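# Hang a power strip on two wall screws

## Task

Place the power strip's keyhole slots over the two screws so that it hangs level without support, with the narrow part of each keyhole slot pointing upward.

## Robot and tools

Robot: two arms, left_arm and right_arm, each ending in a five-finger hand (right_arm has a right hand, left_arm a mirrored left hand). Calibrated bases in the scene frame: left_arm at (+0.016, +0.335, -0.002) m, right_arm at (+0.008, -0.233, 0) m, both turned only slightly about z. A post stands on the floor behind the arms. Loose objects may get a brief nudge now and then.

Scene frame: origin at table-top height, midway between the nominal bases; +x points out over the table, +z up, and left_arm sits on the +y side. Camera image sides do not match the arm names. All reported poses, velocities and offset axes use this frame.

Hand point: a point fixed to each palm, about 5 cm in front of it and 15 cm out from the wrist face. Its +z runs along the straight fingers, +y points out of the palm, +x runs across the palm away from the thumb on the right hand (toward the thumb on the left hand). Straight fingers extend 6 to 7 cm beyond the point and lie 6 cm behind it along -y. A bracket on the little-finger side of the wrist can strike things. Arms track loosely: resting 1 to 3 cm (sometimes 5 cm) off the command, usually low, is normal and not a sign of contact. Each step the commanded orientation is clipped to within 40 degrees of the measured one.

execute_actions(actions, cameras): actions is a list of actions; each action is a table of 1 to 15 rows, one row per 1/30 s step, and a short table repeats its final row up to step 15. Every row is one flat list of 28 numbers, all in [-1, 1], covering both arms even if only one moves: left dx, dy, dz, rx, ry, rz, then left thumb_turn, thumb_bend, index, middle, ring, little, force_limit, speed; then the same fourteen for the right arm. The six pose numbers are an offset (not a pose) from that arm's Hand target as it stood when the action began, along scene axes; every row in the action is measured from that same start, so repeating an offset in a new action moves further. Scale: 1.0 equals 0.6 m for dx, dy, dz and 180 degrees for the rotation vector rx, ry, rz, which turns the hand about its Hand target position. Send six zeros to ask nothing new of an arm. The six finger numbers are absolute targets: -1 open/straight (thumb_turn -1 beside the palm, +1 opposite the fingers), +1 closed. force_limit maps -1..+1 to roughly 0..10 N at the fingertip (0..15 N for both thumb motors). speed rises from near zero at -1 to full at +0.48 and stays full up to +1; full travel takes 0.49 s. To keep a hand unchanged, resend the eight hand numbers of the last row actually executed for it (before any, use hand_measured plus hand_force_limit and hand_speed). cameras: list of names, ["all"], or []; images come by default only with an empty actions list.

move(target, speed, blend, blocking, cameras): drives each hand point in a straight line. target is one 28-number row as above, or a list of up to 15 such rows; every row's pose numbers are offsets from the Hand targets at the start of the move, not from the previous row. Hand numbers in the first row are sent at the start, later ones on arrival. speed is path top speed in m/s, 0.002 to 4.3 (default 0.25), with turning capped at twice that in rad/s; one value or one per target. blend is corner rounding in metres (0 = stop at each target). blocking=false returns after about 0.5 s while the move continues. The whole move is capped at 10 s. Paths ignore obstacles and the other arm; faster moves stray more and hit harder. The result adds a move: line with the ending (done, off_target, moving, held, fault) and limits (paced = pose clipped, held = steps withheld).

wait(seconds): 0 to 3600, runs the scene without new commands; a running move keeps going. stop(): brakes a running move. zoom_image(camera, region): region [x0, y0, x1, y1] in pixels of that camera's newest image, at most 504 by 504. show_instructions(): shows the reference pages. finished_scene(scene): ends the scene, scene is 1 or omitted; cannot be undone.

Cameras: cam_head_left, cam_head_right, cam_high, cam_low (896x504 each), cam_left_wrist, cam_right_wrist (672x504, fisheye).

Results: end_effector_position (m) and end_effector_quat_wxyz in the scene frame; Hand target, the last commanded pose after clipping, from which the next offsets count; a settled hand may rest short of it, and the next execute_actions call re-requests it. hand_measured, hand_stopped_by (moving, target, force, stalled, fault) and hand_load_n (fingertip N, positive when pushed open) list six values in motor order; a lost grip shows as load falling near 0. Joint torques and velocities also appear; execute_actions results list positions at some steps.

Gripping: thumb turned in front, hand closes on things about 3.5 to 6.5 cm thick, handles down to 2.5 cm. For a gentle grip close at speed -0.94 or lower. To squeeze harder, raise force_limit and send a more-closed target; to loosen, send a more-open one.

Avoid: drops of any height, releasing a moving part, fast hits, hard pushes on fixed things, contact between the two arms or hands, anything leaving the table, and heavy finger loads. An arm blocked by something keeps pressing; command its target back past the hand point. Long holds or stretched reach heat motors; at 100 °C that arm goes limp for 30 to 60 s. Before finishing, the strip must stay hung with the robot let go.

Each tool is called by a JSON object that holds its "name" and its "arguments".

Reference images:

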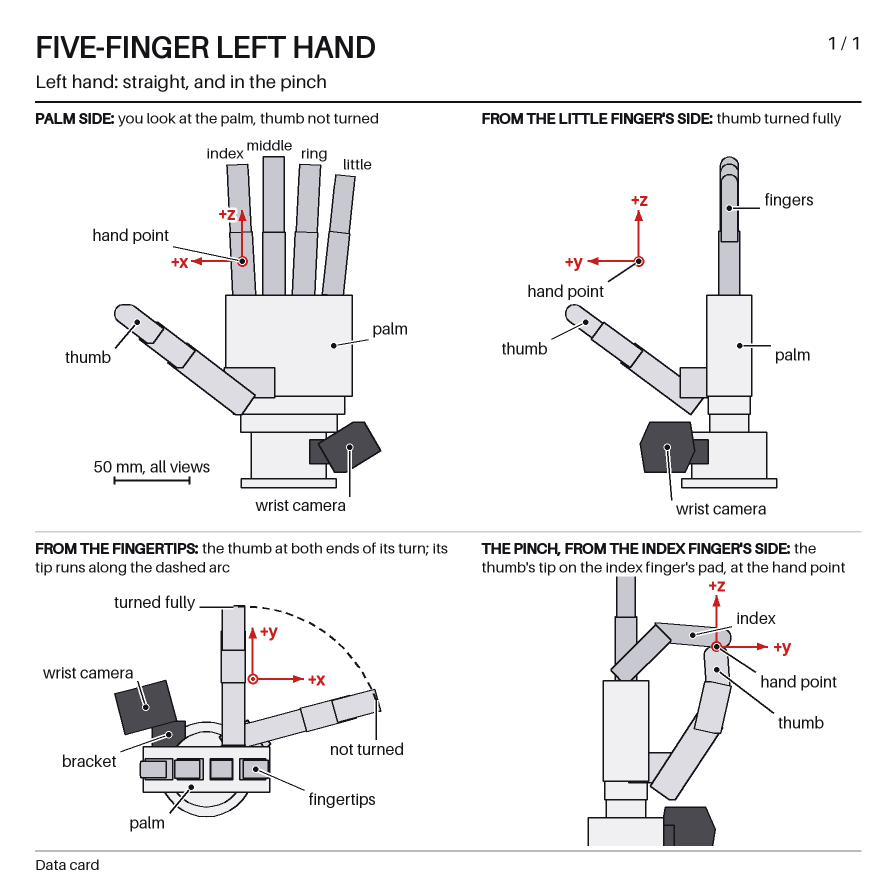

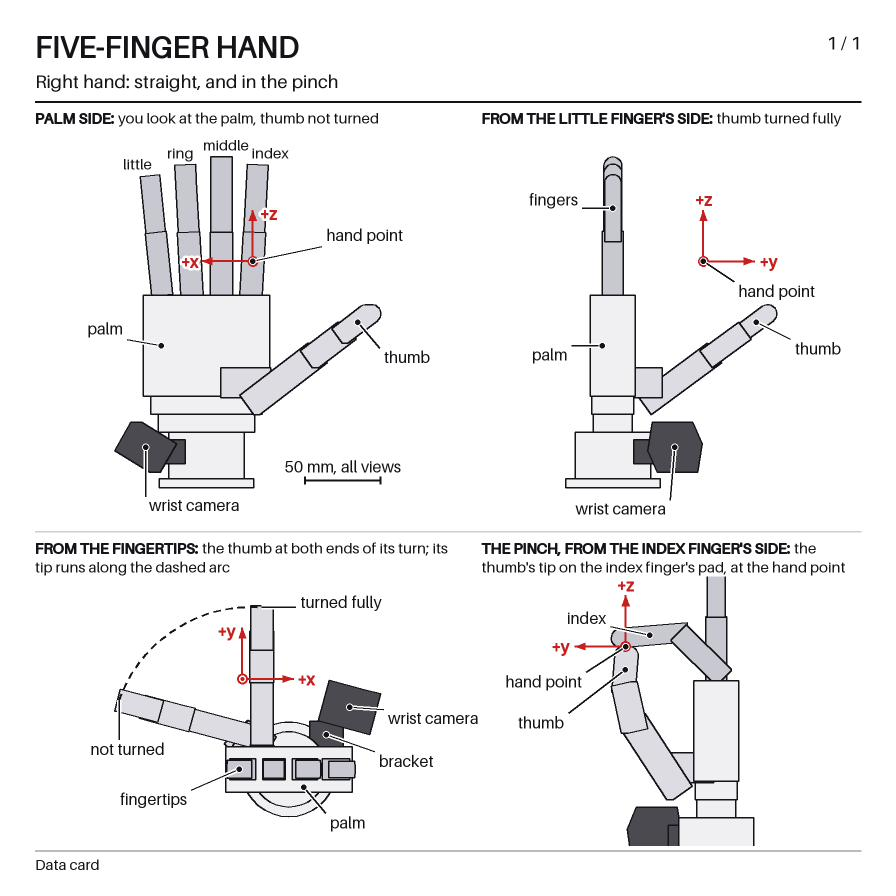

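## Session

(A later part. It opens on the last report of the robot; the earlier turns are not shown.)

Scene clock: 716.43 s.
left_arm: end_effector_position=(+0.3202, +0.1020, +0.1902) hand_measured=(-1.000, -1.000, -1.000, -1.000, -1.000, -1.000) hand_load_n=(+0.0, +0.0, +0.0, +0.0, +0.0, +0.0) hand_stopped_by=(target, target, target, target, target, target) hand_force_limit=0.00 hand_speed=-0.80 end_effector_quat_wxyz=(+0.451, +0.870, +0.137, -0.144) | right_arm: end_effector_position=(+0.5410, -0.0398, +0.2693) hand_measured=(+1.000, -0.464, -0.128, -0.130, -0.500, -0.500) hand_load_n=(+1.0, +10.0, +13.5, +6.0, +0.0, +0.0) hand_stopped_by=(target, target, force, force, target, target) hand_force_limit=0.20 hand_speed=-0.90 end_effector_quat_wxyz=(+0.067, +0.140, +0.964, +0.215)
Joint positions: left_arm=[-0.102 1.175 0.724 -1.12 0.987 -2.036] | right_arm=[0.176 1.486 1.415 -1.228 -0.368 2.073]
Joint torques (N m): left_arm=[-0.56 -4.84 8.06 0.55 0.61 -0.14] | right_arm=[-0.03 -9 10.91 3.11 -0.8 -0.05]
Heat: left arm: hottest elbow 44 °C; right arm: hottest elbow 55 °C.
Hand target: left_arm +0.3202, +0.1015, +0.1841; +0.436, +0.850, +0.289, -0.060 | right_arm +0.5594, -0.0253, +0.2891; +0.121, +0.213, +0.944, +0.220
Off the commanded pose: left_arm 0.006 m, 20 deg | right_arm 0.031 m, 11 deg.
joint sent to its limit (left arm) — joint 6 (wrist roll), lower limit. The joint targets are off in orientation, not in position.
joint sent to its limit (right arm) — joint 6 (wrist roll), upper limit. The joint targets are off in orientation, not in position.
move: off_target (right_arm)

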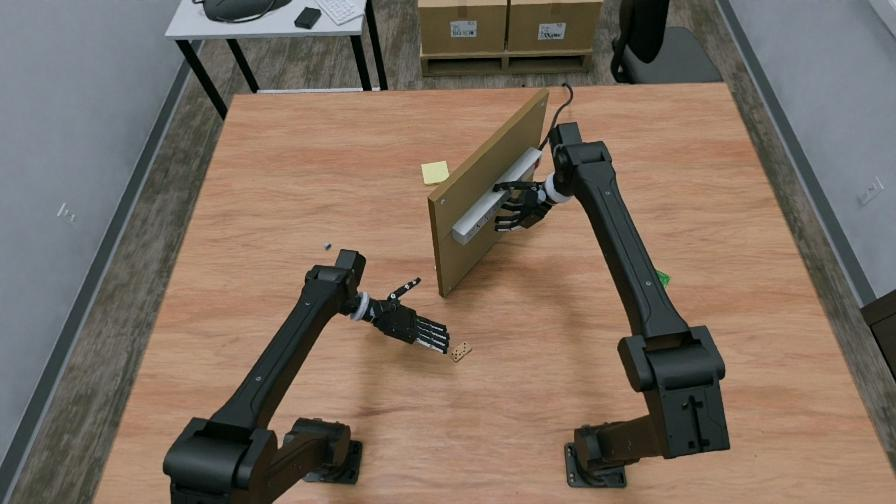

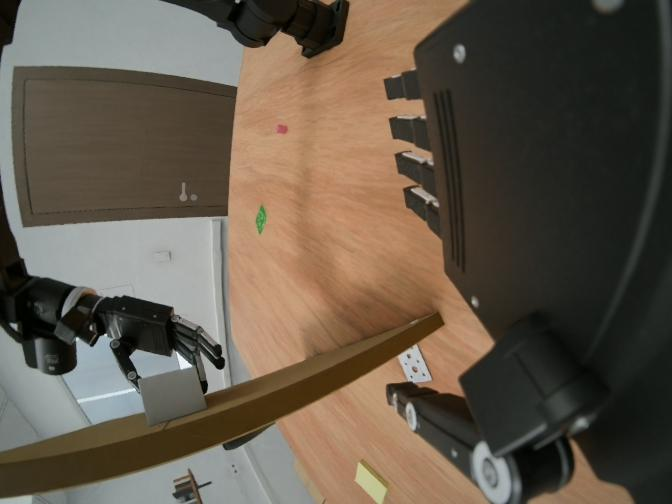

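{"name": "move", "arguments": {"target": [[0,0,0,0,0,0,-1,-1,-1,-1,-1,-1,0,-0.8,-0.0085,-0.0103,0,0,0,0,1,-0.46,0.05,0.1,-0.5,-0.5,0.2,-0.9],[0,0,0,0,0,0,-1,-1,-1,-1,-1,-1,0,-0.8,-0.0085,-0.0103,-0.0167,0,0,0,1,-0.46,0.05,0.1,-0.5,-0.5,0.2,-0.9]], "speed": 0.03, "cameras": ["cam_head_left","cam_left_wrist"]}}

{"name": "zoom_image", "arguments": {"camera": "cam_left_wrist", "region": [140, 365, 220, 425]}}

Scene clock: 723.40 s.
left_arm: end_effector_position=(+0.3202, +0.1020, +0.1902) hand_measured=(-1.000, -1.000, -1.000, -1.000, -1.000, -1.000) hand_load_n=(+0.0, +0.0, +0.0, +0.0, +0.0, +0.0) hand_stopped_by=(target, target, target, target, target, target) hand_force_limit=0.00 hand_speed=-0.80 end_effector_quat_wxyz=(+0.451, +0.870, +0.137, -0.144) | right_arm: end_effector_position=(+0.5419, -0.0399, +0.2679) hand_measured=(+1.000, -0.464, -0.128, -0.130, -0.500, -0.500) hand_load_n=(+1.0, +10.5, +13.0, +5.5, +0.0, +0.0) hand_stopped_by=(target, target, force, force, target, target) hand_force_limit=0.20 hand_speed=-0.90 end_effector_quat_wxyz=(+0.070, +0.140, +0.964, +0.215)
Joint positions: left_arm=[-0.102 1.175 0.724 -1.12 0.987 -2.036] | right_arm=[0.176 1.485 1.41 -1.218 -0.366 2.073]
Joint torques (N m): left_arm=[0.09 -4.72 8.08 0.51 0.59 -0.13] | right_arm=[-0.73 -10.05 8.54 3.69 -0.79 -0.06]
Heat: left arm: hottest elbow 44 °C; right arm: hottest elbow 55 °C.
Hand target: left_arm +0.3202, +0.1015, +0.1841; +0.436, +0.850, +0.289, -0.060 | right_arm +0.5543, -0.0315, +0.2791; +0.121, +0.213, +0.944, +0.220
Off the commanded pose: left_arm 0.006 m, 20 deg | right_arm 0.019 m, 10 deg.
joint sent to its limit (left arm) — joint 6 (wrist roll), lower limit. The joint targets are off in orientation, not in position.
joint sent to its limit (right arm) — joint 6 (wrist roll), upper limit. The joint targets are off in orientation, not in position.
move: off_target (right_arm)

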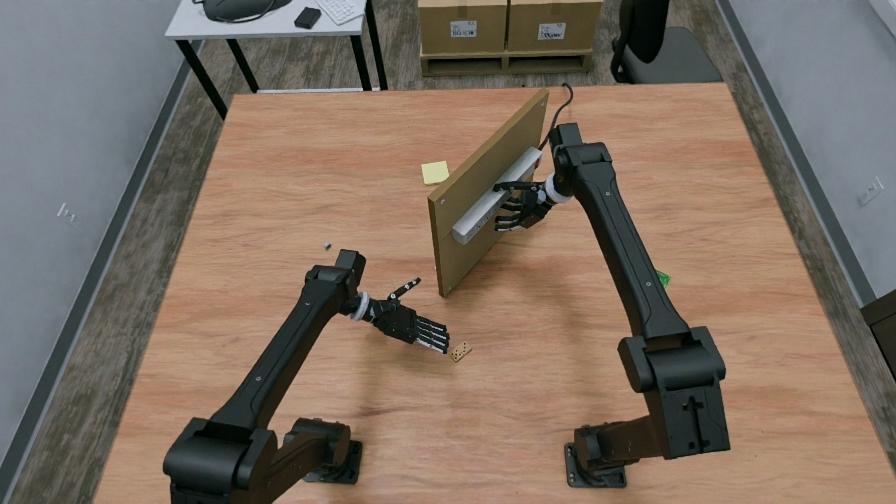

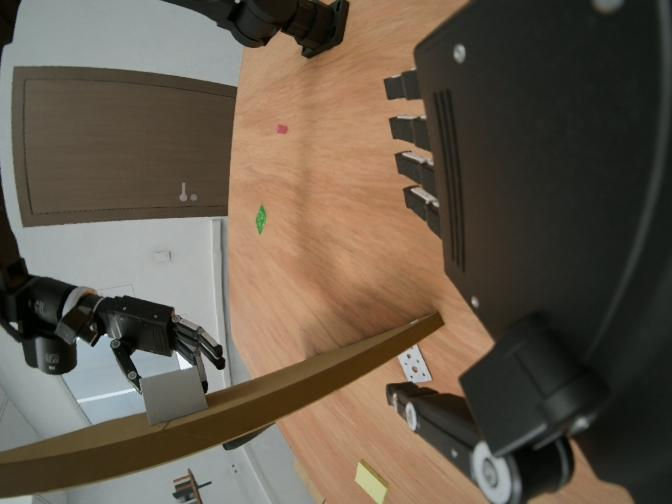

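Scaled by 6.300 from the camera's image (finer frame: 960x720).

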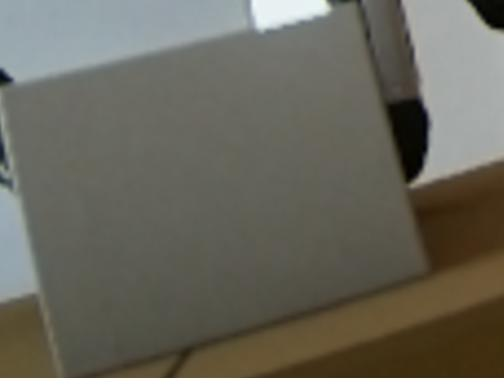

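{"name": "move", "arguments": {"target": [[0,0,0,0,0,0,-1,-1,-1,-1,-1,-1,0,-0.8,-0.0096,-0.0116,0,0,0,0,1,-0.46,0.05,0.1,-0.5,-0.5,0.2,-0.9],[0,0,0,0,0,0,-1,-1,-1,-1,-1,-1,0,-0.8,-0.0096,-0.0116,-0.01,0,0,0,1,-0.46,0.05,0.1,-0.5,-0.5,0.2,-0.9]], "speed": 0.03, "cameras": ["cam_head_left","cam_left_wrist"]}}

{"name": "zoom_image", "arguments": {"camera": "cam_left_wrist", "region": [140, 365, 220, 425]}}

Scene clock: 730.40 s.
left_arm: end_effector_position=(+0.3202, +0.1020, +0.1902) hand_measured=(-1.000, -1.000, -1.000, -1.000, -1.000, -1.000) hand_load_n=(+0.0, +0.0, +0.0, +0.0, +0.0, +0.0) hand_stopped_by=(target, target, target, target, target, target) hand_force_limit=0.00 hand_speed=-0.80 end_effector_quat_wxyz=(+0.451, +0.870, +0.137, -0.144) | right_arm: end_effector_position=(+0.5418, -0.0412, +0.2656) hand_measured=(+1.000, -0.464, -0.128, -0.130, -0.500, -0.500) hand_load_n=(+3.0, +13.0, +12.0, +3.5, +0.0, +0.0) hand_stopped_by=(target, target, force, force, target, target) hand_force_limit=0.20 hand_speed=-0.90 end_effector_quat_wxyz=(+0.081, +0.138, +0.963, +0.218)
Joint positions: left_arm=[-0.102 1.175 0.724 -1.12 0.987 -2.036] | right_arm=[0.174 1.472 1.381 -1.179 -0.366 2.073]
Joint torques (N m): left_arm=[-0.15 -4.95 8.05 0.55 0.59 -0.13] | right_arm=[-1.14 -10.23 7.95 2.86 -0.71 -0.05]
Heat: left arm: hottest elbow 44 °C; right arm: hottest elbow 54 °C.
Hand target: left_arm +0.3202, +0.1015, +0.1841; +0.436, +0.850, +0.289, -0.060 | right_arm +0.5486, -0.0385, +0.2728; +0.121, +0.213, +0.944, +0.220
Off the commanded pose: left_arm 0.006 m, 20 deg | right_arm 0.010 m, 10 deg.
joint sent to its limit (left arm) — joint 6 (wrist roll), lower limit. The joint targets are off in orientation, not in position.
joint sent to its limit (right arm) — joint 6 (wrist roll), upper limit. The joint targets are off in orientation, not in position.
move: off_target (right_arm)

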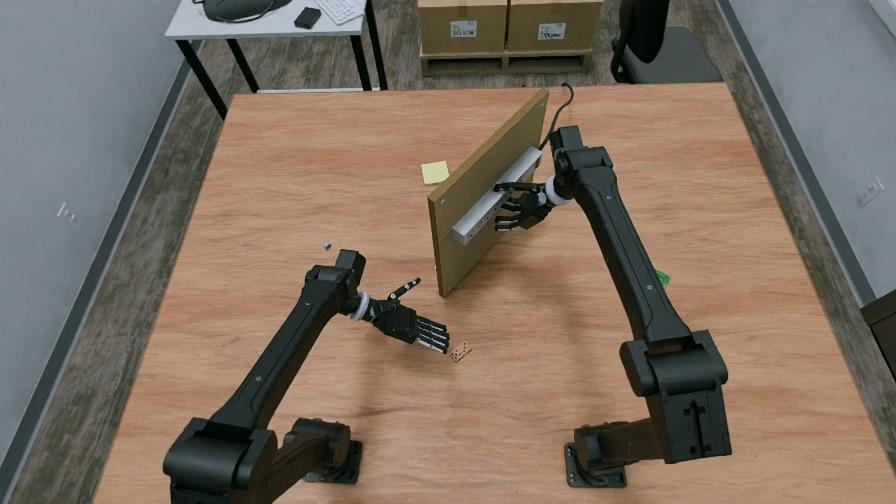

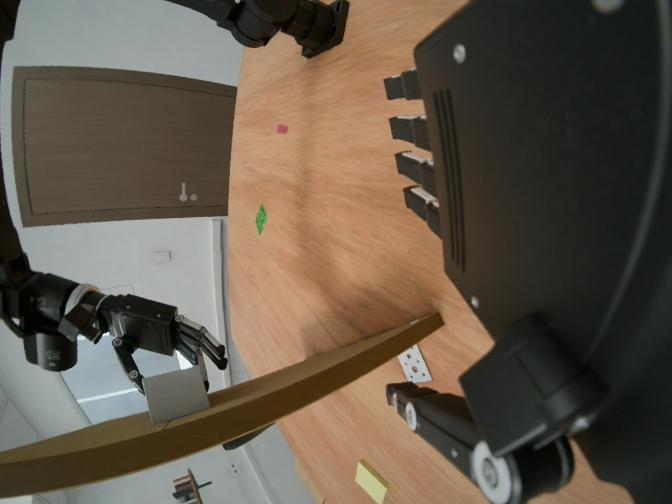

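Scaled by 6.300 from the camera's image (finer frame: 960x720).

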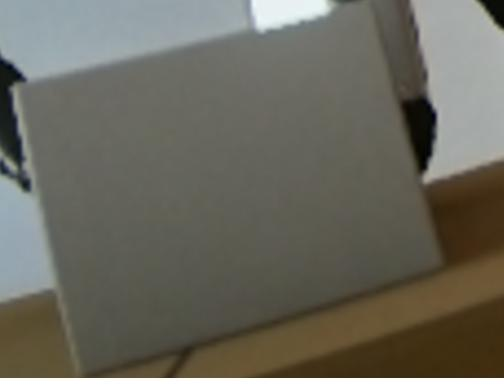

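{"name": "move", "arguments": {"target": [0,0,0,0,0,0,-1,-1,-1,-1,-1,-1,0,-0.8,-0.002,-0.0026,-0.01,0,0,0,1,-0.46,0.05,0.1,-0.5,-0.5,0.2,-0.9], "speed": 0.03, "cameras": ["cam_head_left","cam_left_wrist"]}}

{"name": "zoom_image", "arguments": {"camera": "cam_left_wrist", "region": [140, 365, 220, 425]}}

{"name": "zoom_image", "arguments": {"camera": "cam_head_left", "region": [450, 140, 550, 260]}}

Scene clock: 733.97 s.
left_arm: end_effector_position=(+0.3202, +0.1020, +0.1902) hand_measured=(-1.000, -1.000, -1.000, -1.000, -1.000, -1.000) hand_load_n=(+0.0, +0.0, +0.0, +0.0, +0.5, +0.0) hand_stopped_by=(target, target, target, target, target, target) hand_force_limit=0.00 hand_speed=-0.80 end_effector_quat_wxyz=(+0.451, +0.870, +0.137, -0.144) | right_arm: end_effector_position=(+0.5416, -0.0415, +0.2649) hand_measured=(+1.000, -0.464, -0.128, -0.128, -0.500, -0.500) hand_load_n=(+4.0, +13.5, +12.0, +3.0, +0.0, +0.0) hand_stopped_by=(target, target, force, force, target, target) hand_force_limit=0.20 hand_speed=-0.90 end_effector_quat_wxyz=(+0.087, +0.137, +0.962, +0.221)
Joint positions: left_arm=[-0.102 1.175 0.724 -1.12 0.987 -2.036] | right_arm=[0.172 1.464 1.367 -1.159 -0.369 2.073]
Joint torques (N m): left_arm=[-0.62 -4.72 8.02 0.51 0.61 -0.13] | right_arm=[-1.32 -9.88 7.66 2.7 -0.56 -0.04]
Heat: left arm: hottest elbow 44 °C; right arm: hottest elbow 53 °C.
Hand target: left_arm +0.3202, +0.1015, +0.1841; +0.436, +0.850, +0.289, -0.060 | right_arm +0.5474, -0.0400, +0.2670; +0.121, +0.213, +0.944, +0.220
Off the commanded pose: left_arm 0.006 m, 20 deg | right_arm 0.006 m, 10 deg.
joint sent to its limit (left arm) — joint 6 (wrist roll), lower limit. The joint targets are off in orientation, not in position.
joint sent to its limit (right arm) — joint 6 (wrist roll), upper limit. The joint targets are off in orientation, not in position.
move: off_target (right_arm)

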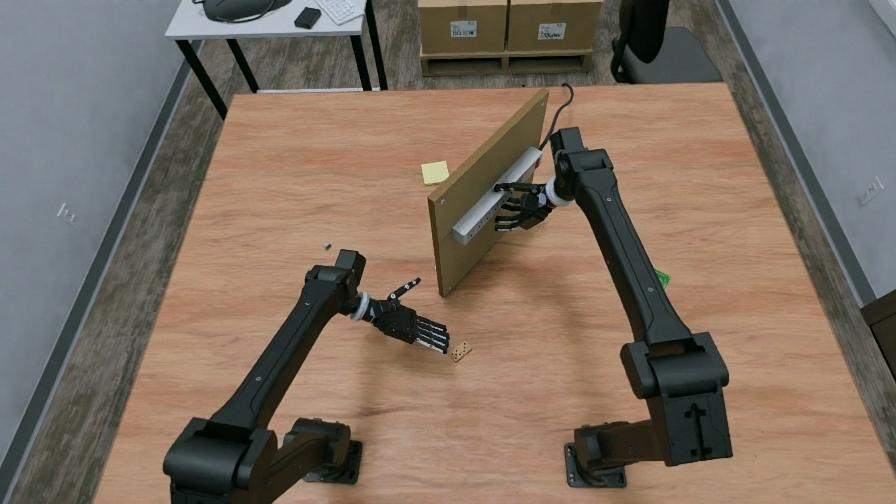

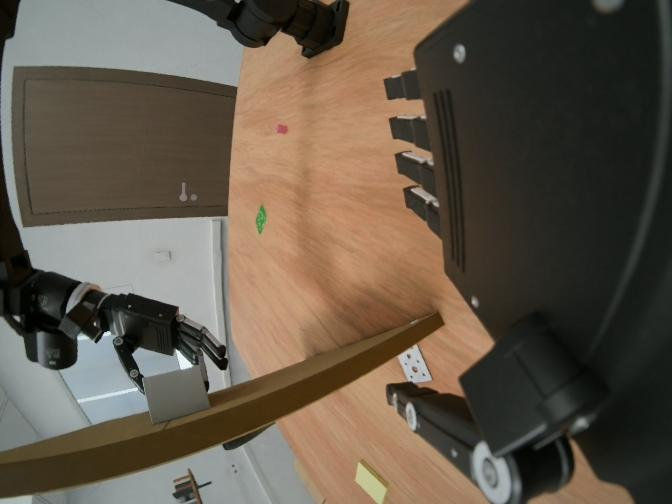

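Scaled by 6.300 from the camera's image (finer frame: 960x720).

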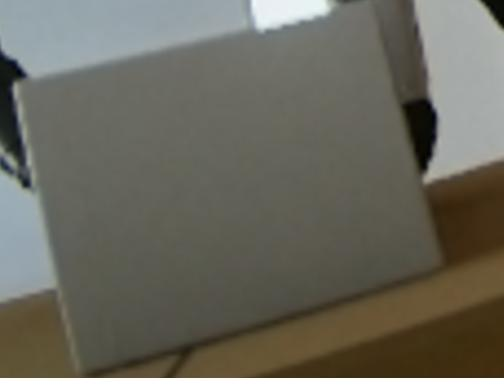

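Scaled by 4.200 from the camera's image (finer frame: 1280x720).

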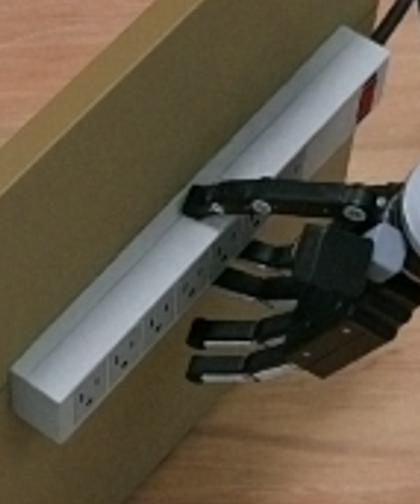

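{"name": "zoom_image", "arguments": {"camera": "cam_head_left", "region": [445, 215, 475, 250]}}

{"name": "zoom_image", "arguments": {"camera": "cam_head_left", "region": [515, 135, 550, 170]}}

Scaled by 14.400 from the camera's image (finer frame: 1280x720).

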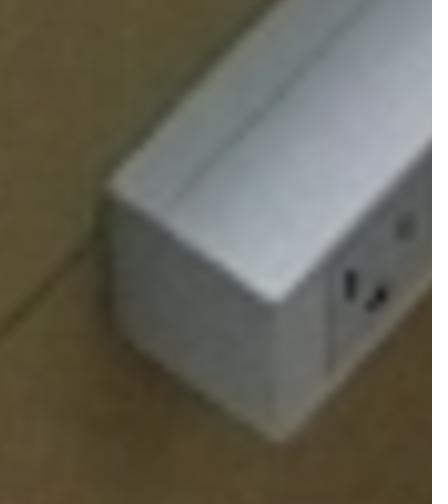

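Scaled by 14.400 from the camera's image (finer frame: 1280x720).

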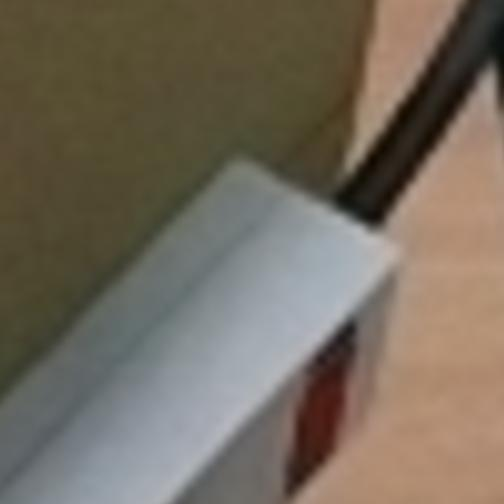

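{"name": "move", "arguments": {"target": [[0,0,0,0,0,0,-1,-1,-1,-1,-1,-1,0,-0.8,0,0,0.0133,0,0,0,1,-0.46,0.05,0.1,-0.5,-0.5,0.2,-0.9],[0,0,0,0,0,0,-1,-1,-1,-1,-1,-1,0,-0.8,-0.0065,0.0053,0.0133,0,0,0,1,-0.46,0.05,0.1,-0.5,-0.5,0.2,-0.9],[0,0,0,0,0,0,-1,-1,-1,-1,-1,-1,0,-0.8,-0.0065,0.0053,-0.0033,0,0,0,1,-0.46,0.05,0.1,-0.5,-0.5,0.2,-0.9]], "speed": 0.03, "cameras": ["cam_head_left","cam_left_wrist"]}}

{"name": "zoom_image", "arguments": {"camera": "cam_left_wrist", "region": [140, 365, 220, 425]}}

{"name": "zoom_image", "arguments": {"camera": "cam_head_left", "region": [445, 215, 475, 250]}}

{"name": "zoom_image", "arguments": {"camera": "cam_head_left", "region": [515, 135, 550, 170]}}

Scene clock: 746.00 s.
left_arm: end_effector_position=(+0.3202, +0.1020, +0.1902) hand_measured=(-1.000, -1.000, -1.000, -1.000, -1.000, -1.000) hand_load_n=(+0.0, +0.0, +0.5, +0.0, +0.0, +0.0) hand_stopped_by=(target, target, target, target, target, target) hand_force_limit=0.00 hand_speed=-0.80 end_effector_quat_wxyz=(+0.451, +0.870, +0.137, -0.144) | right_arm: end_effector_position=(+0.5412, -0.0415, +0.2645) hand_measured=(+1.000, -0.464, -0.128, -0.128, -0.500, -0.500) hand_load_n=(+4.5, +14.0, +12.5, +2.5, +0.5, +0.0) hand_stopped_by=(target, target, force, force, target, target) hand_force_limit=0.20 hand_speed=-0.90 end_effector_quat_wxyz=(+0.090, +0.137, +0.961, +0.222)
Joint positions: left_arm=[-0.102 1.175 0.724 -1.12 0.987 -2.036] | right_arm=[0.172 1.459 1.358 -1.147 -0.369 2.073]
Joint torques (N m): left_arm=[-0.5 -4.66 8.02 0.57 0.58 -0.13] | right_arm=[-0.85 -9.76 7.47 2.43 -0.52 -0.04]
Heat: left arm: hottest elbow 44 °C; right arm: hottest elbow 51 °C.
Hand target: left_arm +0.3202, +0.1015, +0.1841; +0.436, +0.850, +0.289, -0.060 | right_arm +0.5434, -0.0368, +0.2649; +0.121, +0.213, +0.944, +0.220
Off the commanded pose: left_arm 0.006 m, 20 deg | right_arm 0.005 m, 10 deg.
joint sent to its limit (left arm) — joint 6 (wrist roll), lower limit. The joint targets are off in orientation, not in position.
joint sent to its limit (right arm) — joint 6 (wrist roll), upper limit. The joint targets are off in orientation, not in position.
move: off_target (right_arm)

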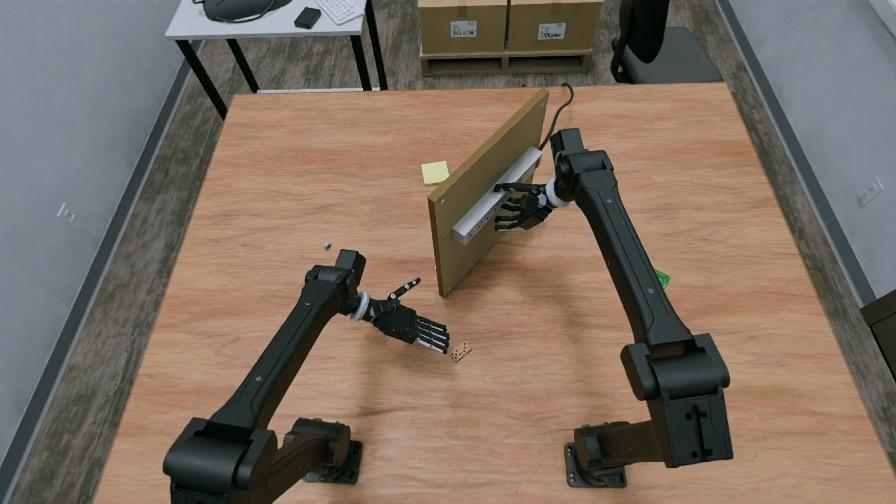

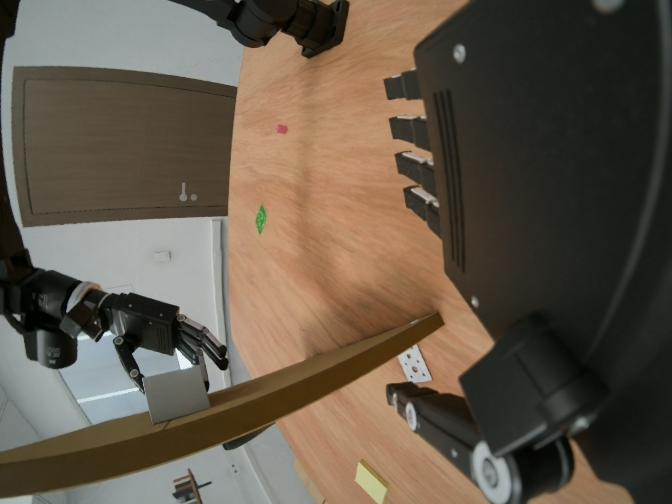

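Scaled by 6.300 from the camera's image (finer frame: 960x720).

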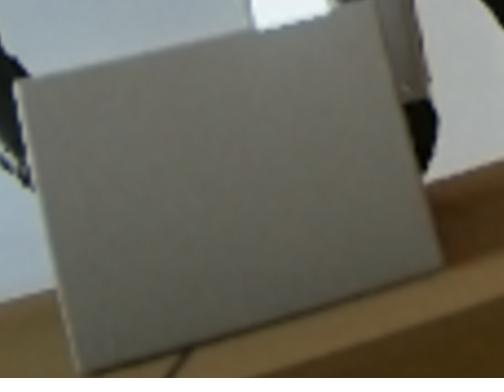

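Scaled by 14.400 from the camera's image (finer frame: 1280x720).

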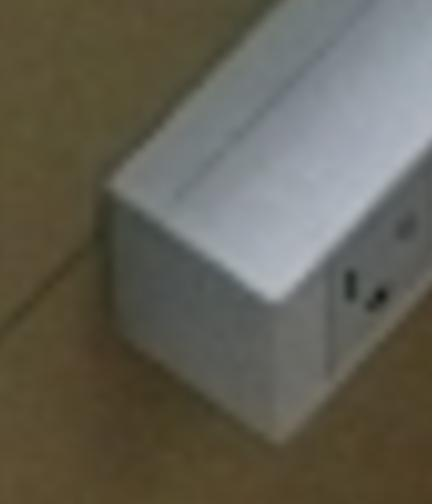

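Scaled by 14.400 from the camera's image (finer frame: 1280x720).

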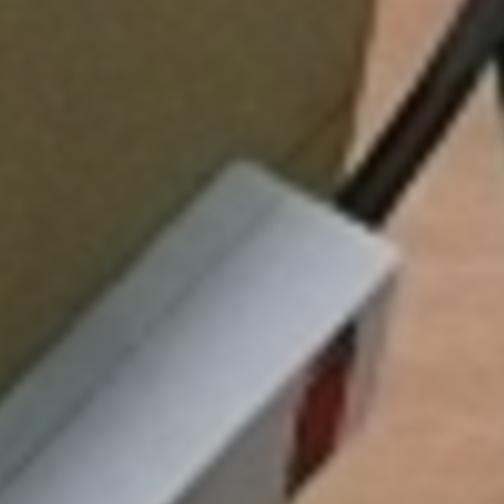

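{"name": "move", "arguments": {"target": [[0,0,0,0,0,0,-1,-1,-1,-1,-1,-1,0,-0.8,-0.0016,-0.0019,0.02,0,0,0,1,-0.46,0.05,0.1,-0.5,-0.5,0.2,-0.9],[0,0,0,0,0,0,-1,-1,-1,-1,-1,-1,0,-0.8,-0.0144,0.0087,0.02,0,0,0,1,-0.46,0.05,0.1,-0.5,-0.5,0.2,-0.9]], "speed": 0.03, "cameras": ["cam_left_wrist","cam_head_left"]}}

{"name": "zoom_image", "arguments": {"camera": "cam_left_wrist", "region": [140, 365, 220, 425]}}

{"name": "zoom_image", "arguments": {"camera": "cam_head_left", "region": [445, 215, 475, 250]}}

{"name": "zoom_image", "arguments": {"camera": "cam_head_left", "region": [515, 135, 550, 170]}}

Scene clock: 753.40 s.
left_arm: end_effector_position=(+0.3202, +0.1020, +0.1902) hand_measured=(-1.000, -1.000, -1.000, -1.000, -1.000, -1.000) hand_load_n=(+0.0, +0.0, +0.0, +0.0, +0.0, +0.0) hand_stopped_by=(target, target, target, target, target, target) hand_force_limit=0.00 hand_speed=-0.80 end_effector_quat_wxyz=(+0.451, +0.870, +0.137, -0.144) | right_arm: end_effector_position=(+0.5408, -0.0411, +0.2658) hand_measured=(+1.000, -0.464, -0.128, -0.128, -0.500, -0.500) hand_load_n=(+4.5, +13.0, +13.5, +4.0, +0.0, +0.0) hand_stopped_by=(target, target, force, force, target, target) hand_force_limit=0.20 hand_speed=-0.90 end_effector_quat_wxyz=(+0.091, +0.136, +0.961, +0.223)
Joint positions: left_arm=[-0.102 1.175 0.724 -1.12 0.987 -2.036] | right_arm=[0.173 1.457 1.358 -1.147 -0.369 2.073]
Joint torques (N m): left_arm=[-0.67 -4.89 8.02 0.58 0.6 -0.13] | right_arm=[0.03 -11.16 8.13 1.21 -0.54 -0.05]
Heat: left arm: hottest elbow 44 °C; right arm: hottest elbow 50 °C.
Hand target: left_arm +0.3202, +0.1015, +0.1841; +0.436, +0.850, +0.289, -0.060 | right_arm +0.5348, -0.0316, +0.2770; +0.121, +0.213, +0.944, +0.220
Off the commanded pose: left_arm 0.006 m, 20 deg | right_arm 0.016 m, 10 deg.
joint sent to its limit (left arm) — joint 6 (wrist roll), lower limit. The joint targets are off in orientation, not in position.
joint sent to its limit (right arm) — joint 6 (wrist roll), upper limit. The joint targets are off in orientation, not in position.
move: off_target (right_arm)
Images, in order (width x height): cam_head_left 896x504, cam_left_wrist 672x504.

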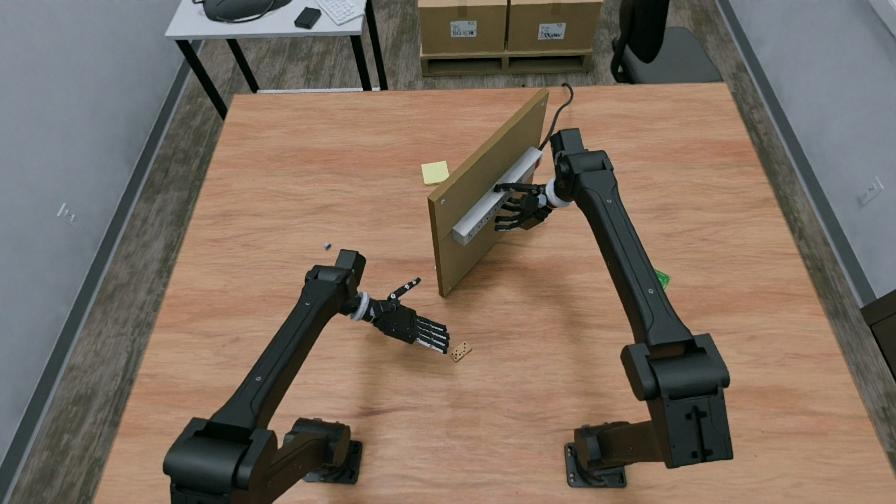

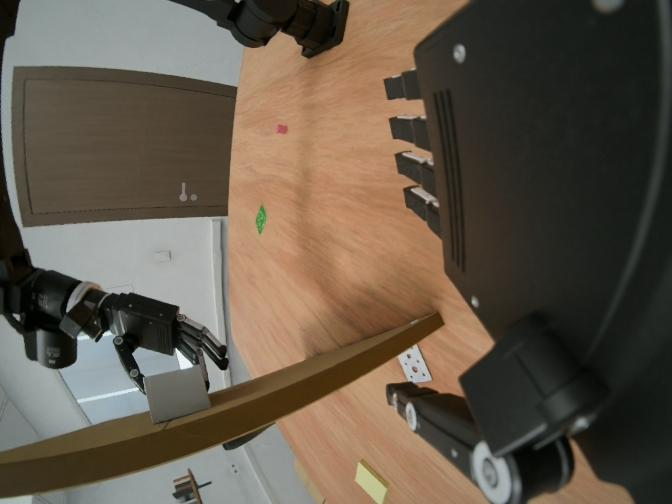

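Scaled by 6.300 from the camera's image (finer frame: 960x720).

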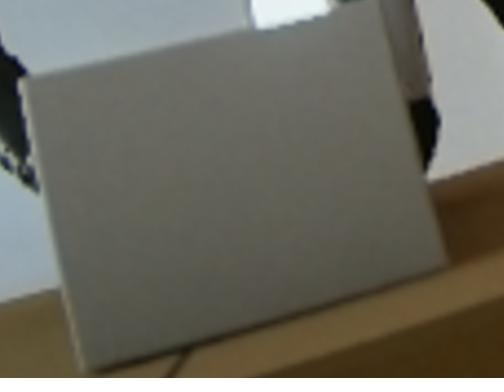

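Scaled by 14.400 from the camera's image (finer frame: 1280x720).

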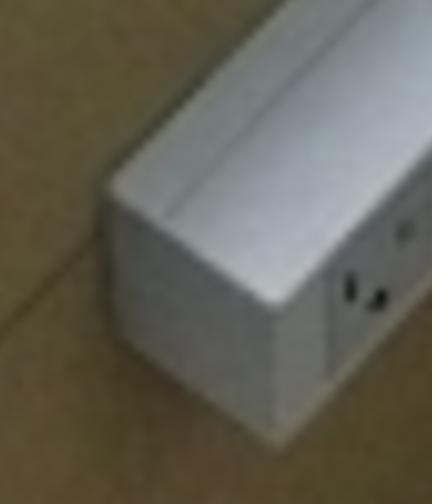

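Scaled by 14.400 from the camera's image (finer frame: 1280x720).

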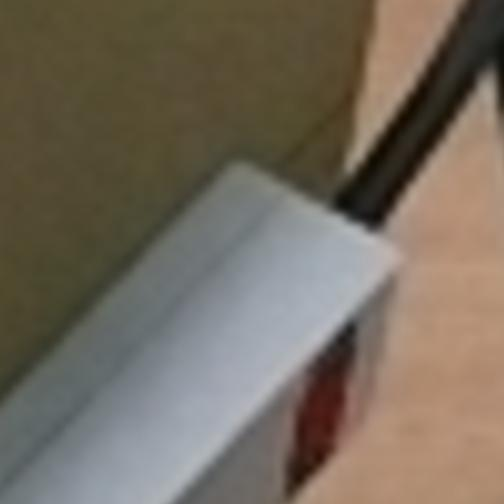

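{"name": "move", "arguments": {"target": [0,0,0,0,0,0,-1,-1,-1,-1,-1,-1,0,-0.8,-0.0129,0.0106,0.003,0,0,0,1,-0.46,0.05,0.1,-0.5,-0.5,0.2,-0.9], "speed": 0.03, "cameras": ["cam_left_wrist","cam_head_left"]}}

{"name": "zoom_image", "arguments": {"camera": "cam_left_wrist", "region": [140, 365, 220, 425]}}

{"name": "zoom_image", "arguments": {"camera": "cam_head_left", "region": [445, 215, 475, 250]}}

{"name": "zoom_image", "arguments": {"camera": "cam_head_left", "region": [515, 135, 550, 170]}}

Scene clock: 757.37 s.
left_arm: end_effector_position=(+0.3202, +0.1020, +0.1902) hand_measured=(-1.000, -1.000, -1.000, -1.000, -1.000, -1.000) hand_load_n=(+0.0, +0.0, +0.0, +0.0, +0.0, +0.0) hand_stopped_by=(target, target, target, target, target, target) hand_force_limit=0.00 hand_speed=-0.80 end_effector_quat_wxyz=(+0.451, +0.870, +0.137, -0.144) | right_arm: end_effector_position=(+0.5384, -0.0391, +0.2640) hand_measured=(+1.000, -0.464, -0.128, -0.128, -0.500, -0.500) hand_load_n=(+3.5, +12.0, +13.0, +4.5, +0.0, +0.0) hand_stopped_by=(target, target, force, force, target, target) hand_force_limit=0.20 hand_speed=-0.90 end_effector_quat_wxyz=(+0.091, +0.134, +0.962, +0.219)
Joint positions: left_arm=[-0.102 1.175 0.724 -1.12 0.987 -2.036] | right_arm=[0.18 1.454 1.353 -1.147 -0.361 2.073]
Joint torques (N m): left_arm=[-0.5 -4.95 8.06 0.54 0.6 -0.12] | right_arm=[0.67 -11.81 7.69 1.01 -0.9 -0.04]
Heat: left arm: hottest elbow 44 °C; right arm: hottest elbow 50 °C.
Hand target: left_arm +0.3202, +0.1015, +0.1841; +0.436, +0.850, +0.289, -0.060 | right_arm +0.5271, -0.0253, +0.2790; +0.121, +0.213, +0.944, +0.220
Off the commanded pose: left_arm 0.006 m, 20 deg | right_arm 0.023 m, 10 deg.
joint sent to its limit (left arm) — joint 6 (wrist roll), lower limit. The joint targets are off in orientation, not in position.
joint sent to its limit (right arm) — joint 6 (wrist roll), upper limit. The joint targets are off in orientation, not in position.
move: off_target (right_arm)
Images, in order (width x height): cam_head_left 896x504, cam_left_wrist 672x504.

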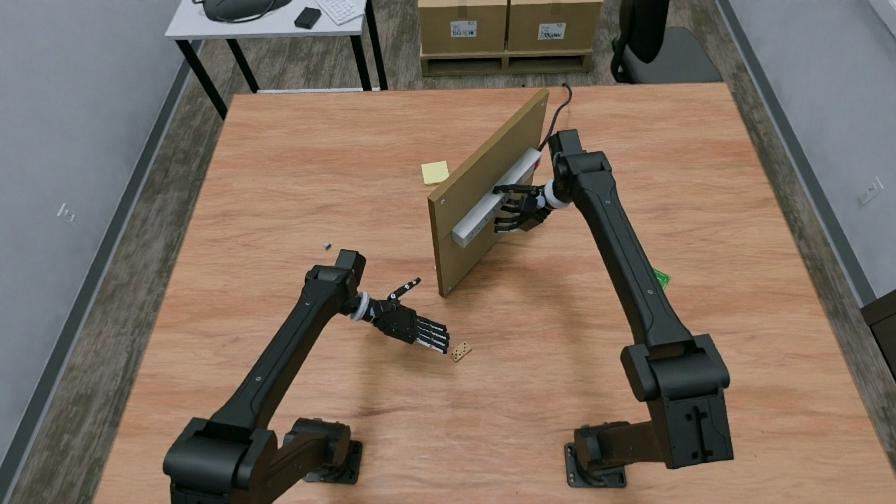

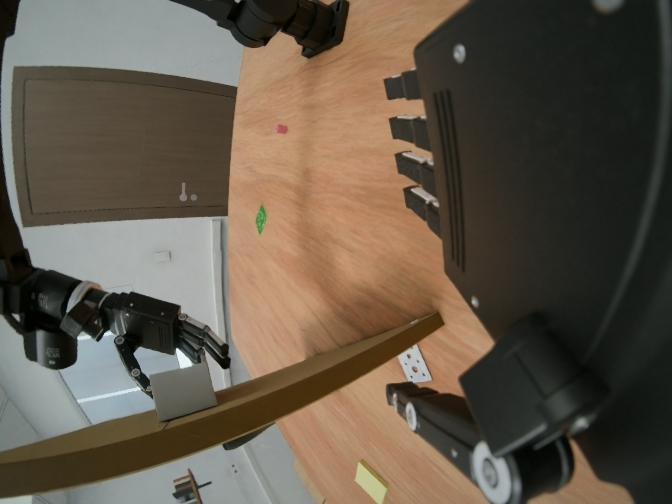

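Scaled by 6.300 from the camera's image (finer frame: 960x720).

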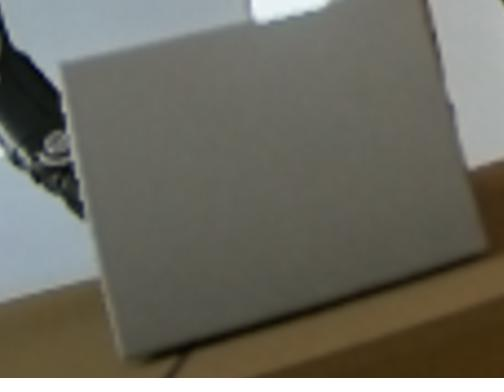

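Scaled by 14.400 from the camera's image (finer frame: 1280x720).

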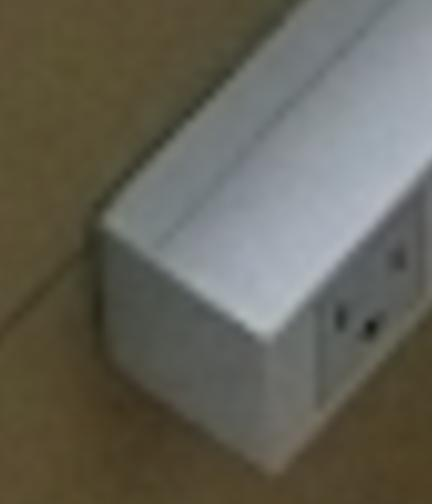

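Scaled by 14.400 from the camera's image (finer frame: 1280x720).

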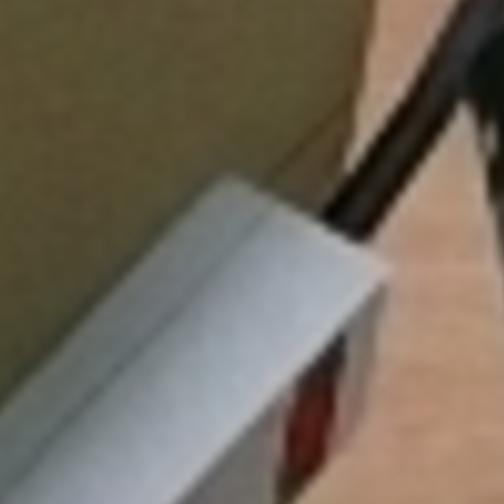

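{"name": "move", "arguments": {"target": [[0,0,0,0,0,0,-1,-1,-1,-1,-1,-1,0,-0.8,0.002,0.0026,-0.006,0.0071,0.0086,0,1,-0.46,0.05,0.1,-0.5,-0.5,0.2,-0.9]], "speed": 0.03, "cameras": ["cam_left_wrist","cam_head_left"]}}

{"name": "zoom_image", "arguments": {"camera": "cam_left_wrist", "region": [140, 365, 220, 425]}}

{"name": "zoom_image", "arguments": {"camera": "cam_head_left", "region": [445, 215, 475, 250]}}

{"name": "zoom_image", "arguments": {"camera": "cam_head_left", "region": [515, 135, 550, 170]}}

Scene clock: 762.10 s.
left_arm: end_effector_position=(+0.3202, +0.1020, +0.1902) hand_measured=(-1.000, -1.000, -1.000, -1.000, -1.000, -1.000) hand_load_n=(+0.0, +0.0, +0.0, +0.0, +0.0, +0.0) hand_stopped_by=(target, target, target, target, target, target) hand_force_limit=0.00 hand_speed=-0.80 end_effector_quat_wxyz=(+0.451, +0.870, +0.137, -0.144) | right_arm: end_effector_position=(+0.5377, -0.0380, +0.2645) hand_measured=(+1.000, -0.464, -0.128, -0.128, -0.500, -0.500) hand_load_n=(+3.5, +11.5, +13.5, +5.0, +0.0, +0.0) hand_stopped_by=(target, target, force, force, target, target) hand_force_limit=0.20 hand_speed=-0.90 end_effector_quat_wxyz=(+0.089, +0.133, +0.962, +0.222)
Joint positions: left_arm=[-0.102 1.175 0.724 -1.12 0.987 -2.036] | right_arm=[0.18 1.454 1.353 -1.149 -0.367 2.073]
Joint torques (N m): left_arm=[-0.32 -4.78 7.99 0.54 0.6 -0.14] | right_arm=[0.09 -10.64 8.53 0.38 -1.7 -0.05]
Heat: left arm: hottest elbow 44 °C; right arm: hottest elbow 50 °C.
Hand target: left_arm +0.3202, +0.1015, +0.1841; +0.436, +0.850, +0.289, -0.060 | right_arm +0.5283, -0.0237, +0.2754; +0.106, +0.217, +0.943, +0.227
Off the commanded pose: left_arm 0.006 m, 20 deg | right_arm 0.020 m, 10 deg.
joint sent to its limit (left arm) — joint 6 (wrist roll), lower limit. The joint targets are off in orientation, not in position.
joint sent to its limit (right arm) — joint 6 (wrist roll), upper limit. The joint targets are off in orientation, not in position.
move: off_target (right_arm)
Images, in order (width x height): cam_head_left 896x504, cam_left_wrist 672x504.

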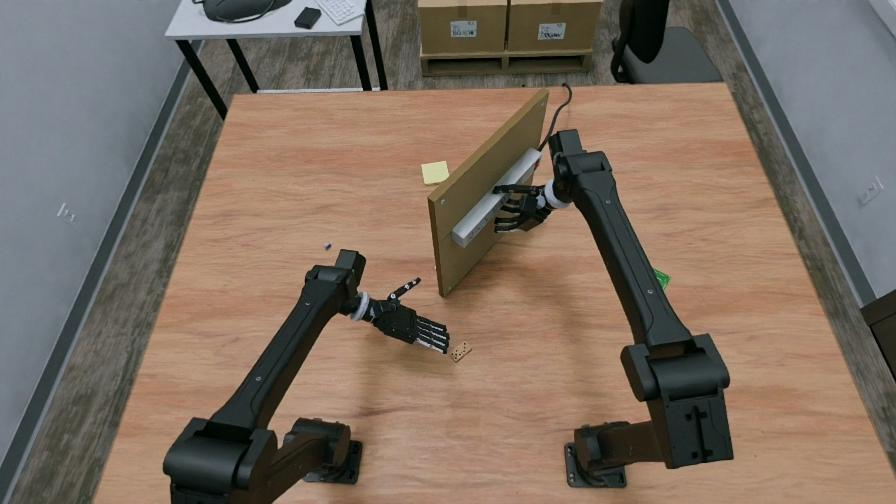

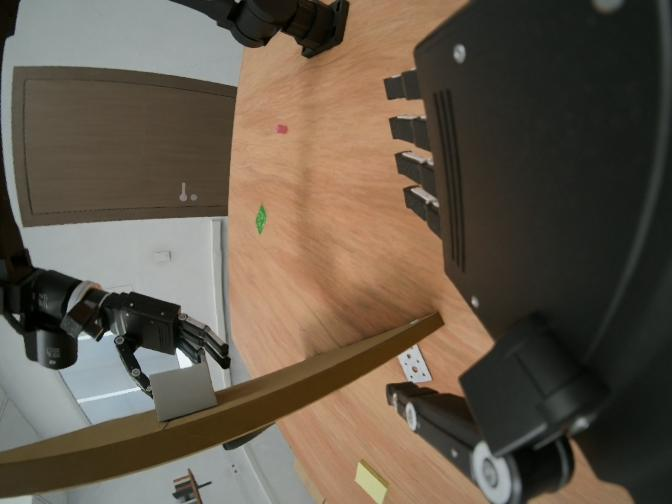

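Scaled by 6.300 from the camera's image (finer frame: 960x720).

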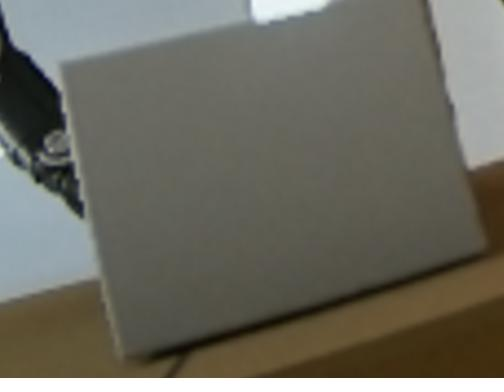

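Scaled by 14.400 from the camera's image (finer frame: 1280x720).

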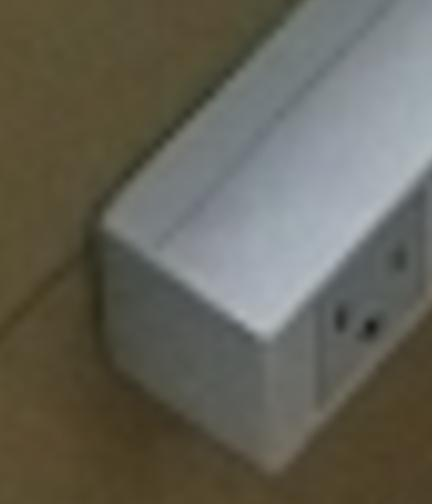

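Scaled by 14.400 from the camera's image (finer frame: 1280x720).

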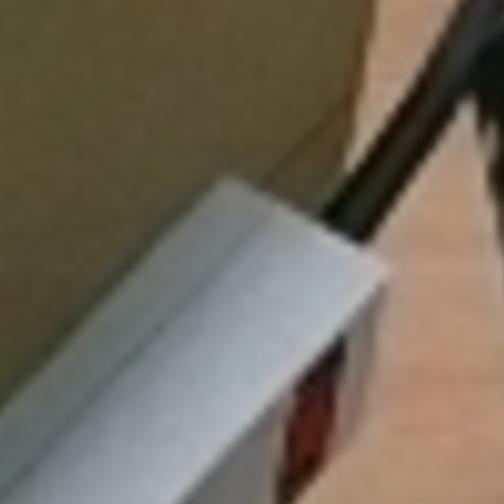

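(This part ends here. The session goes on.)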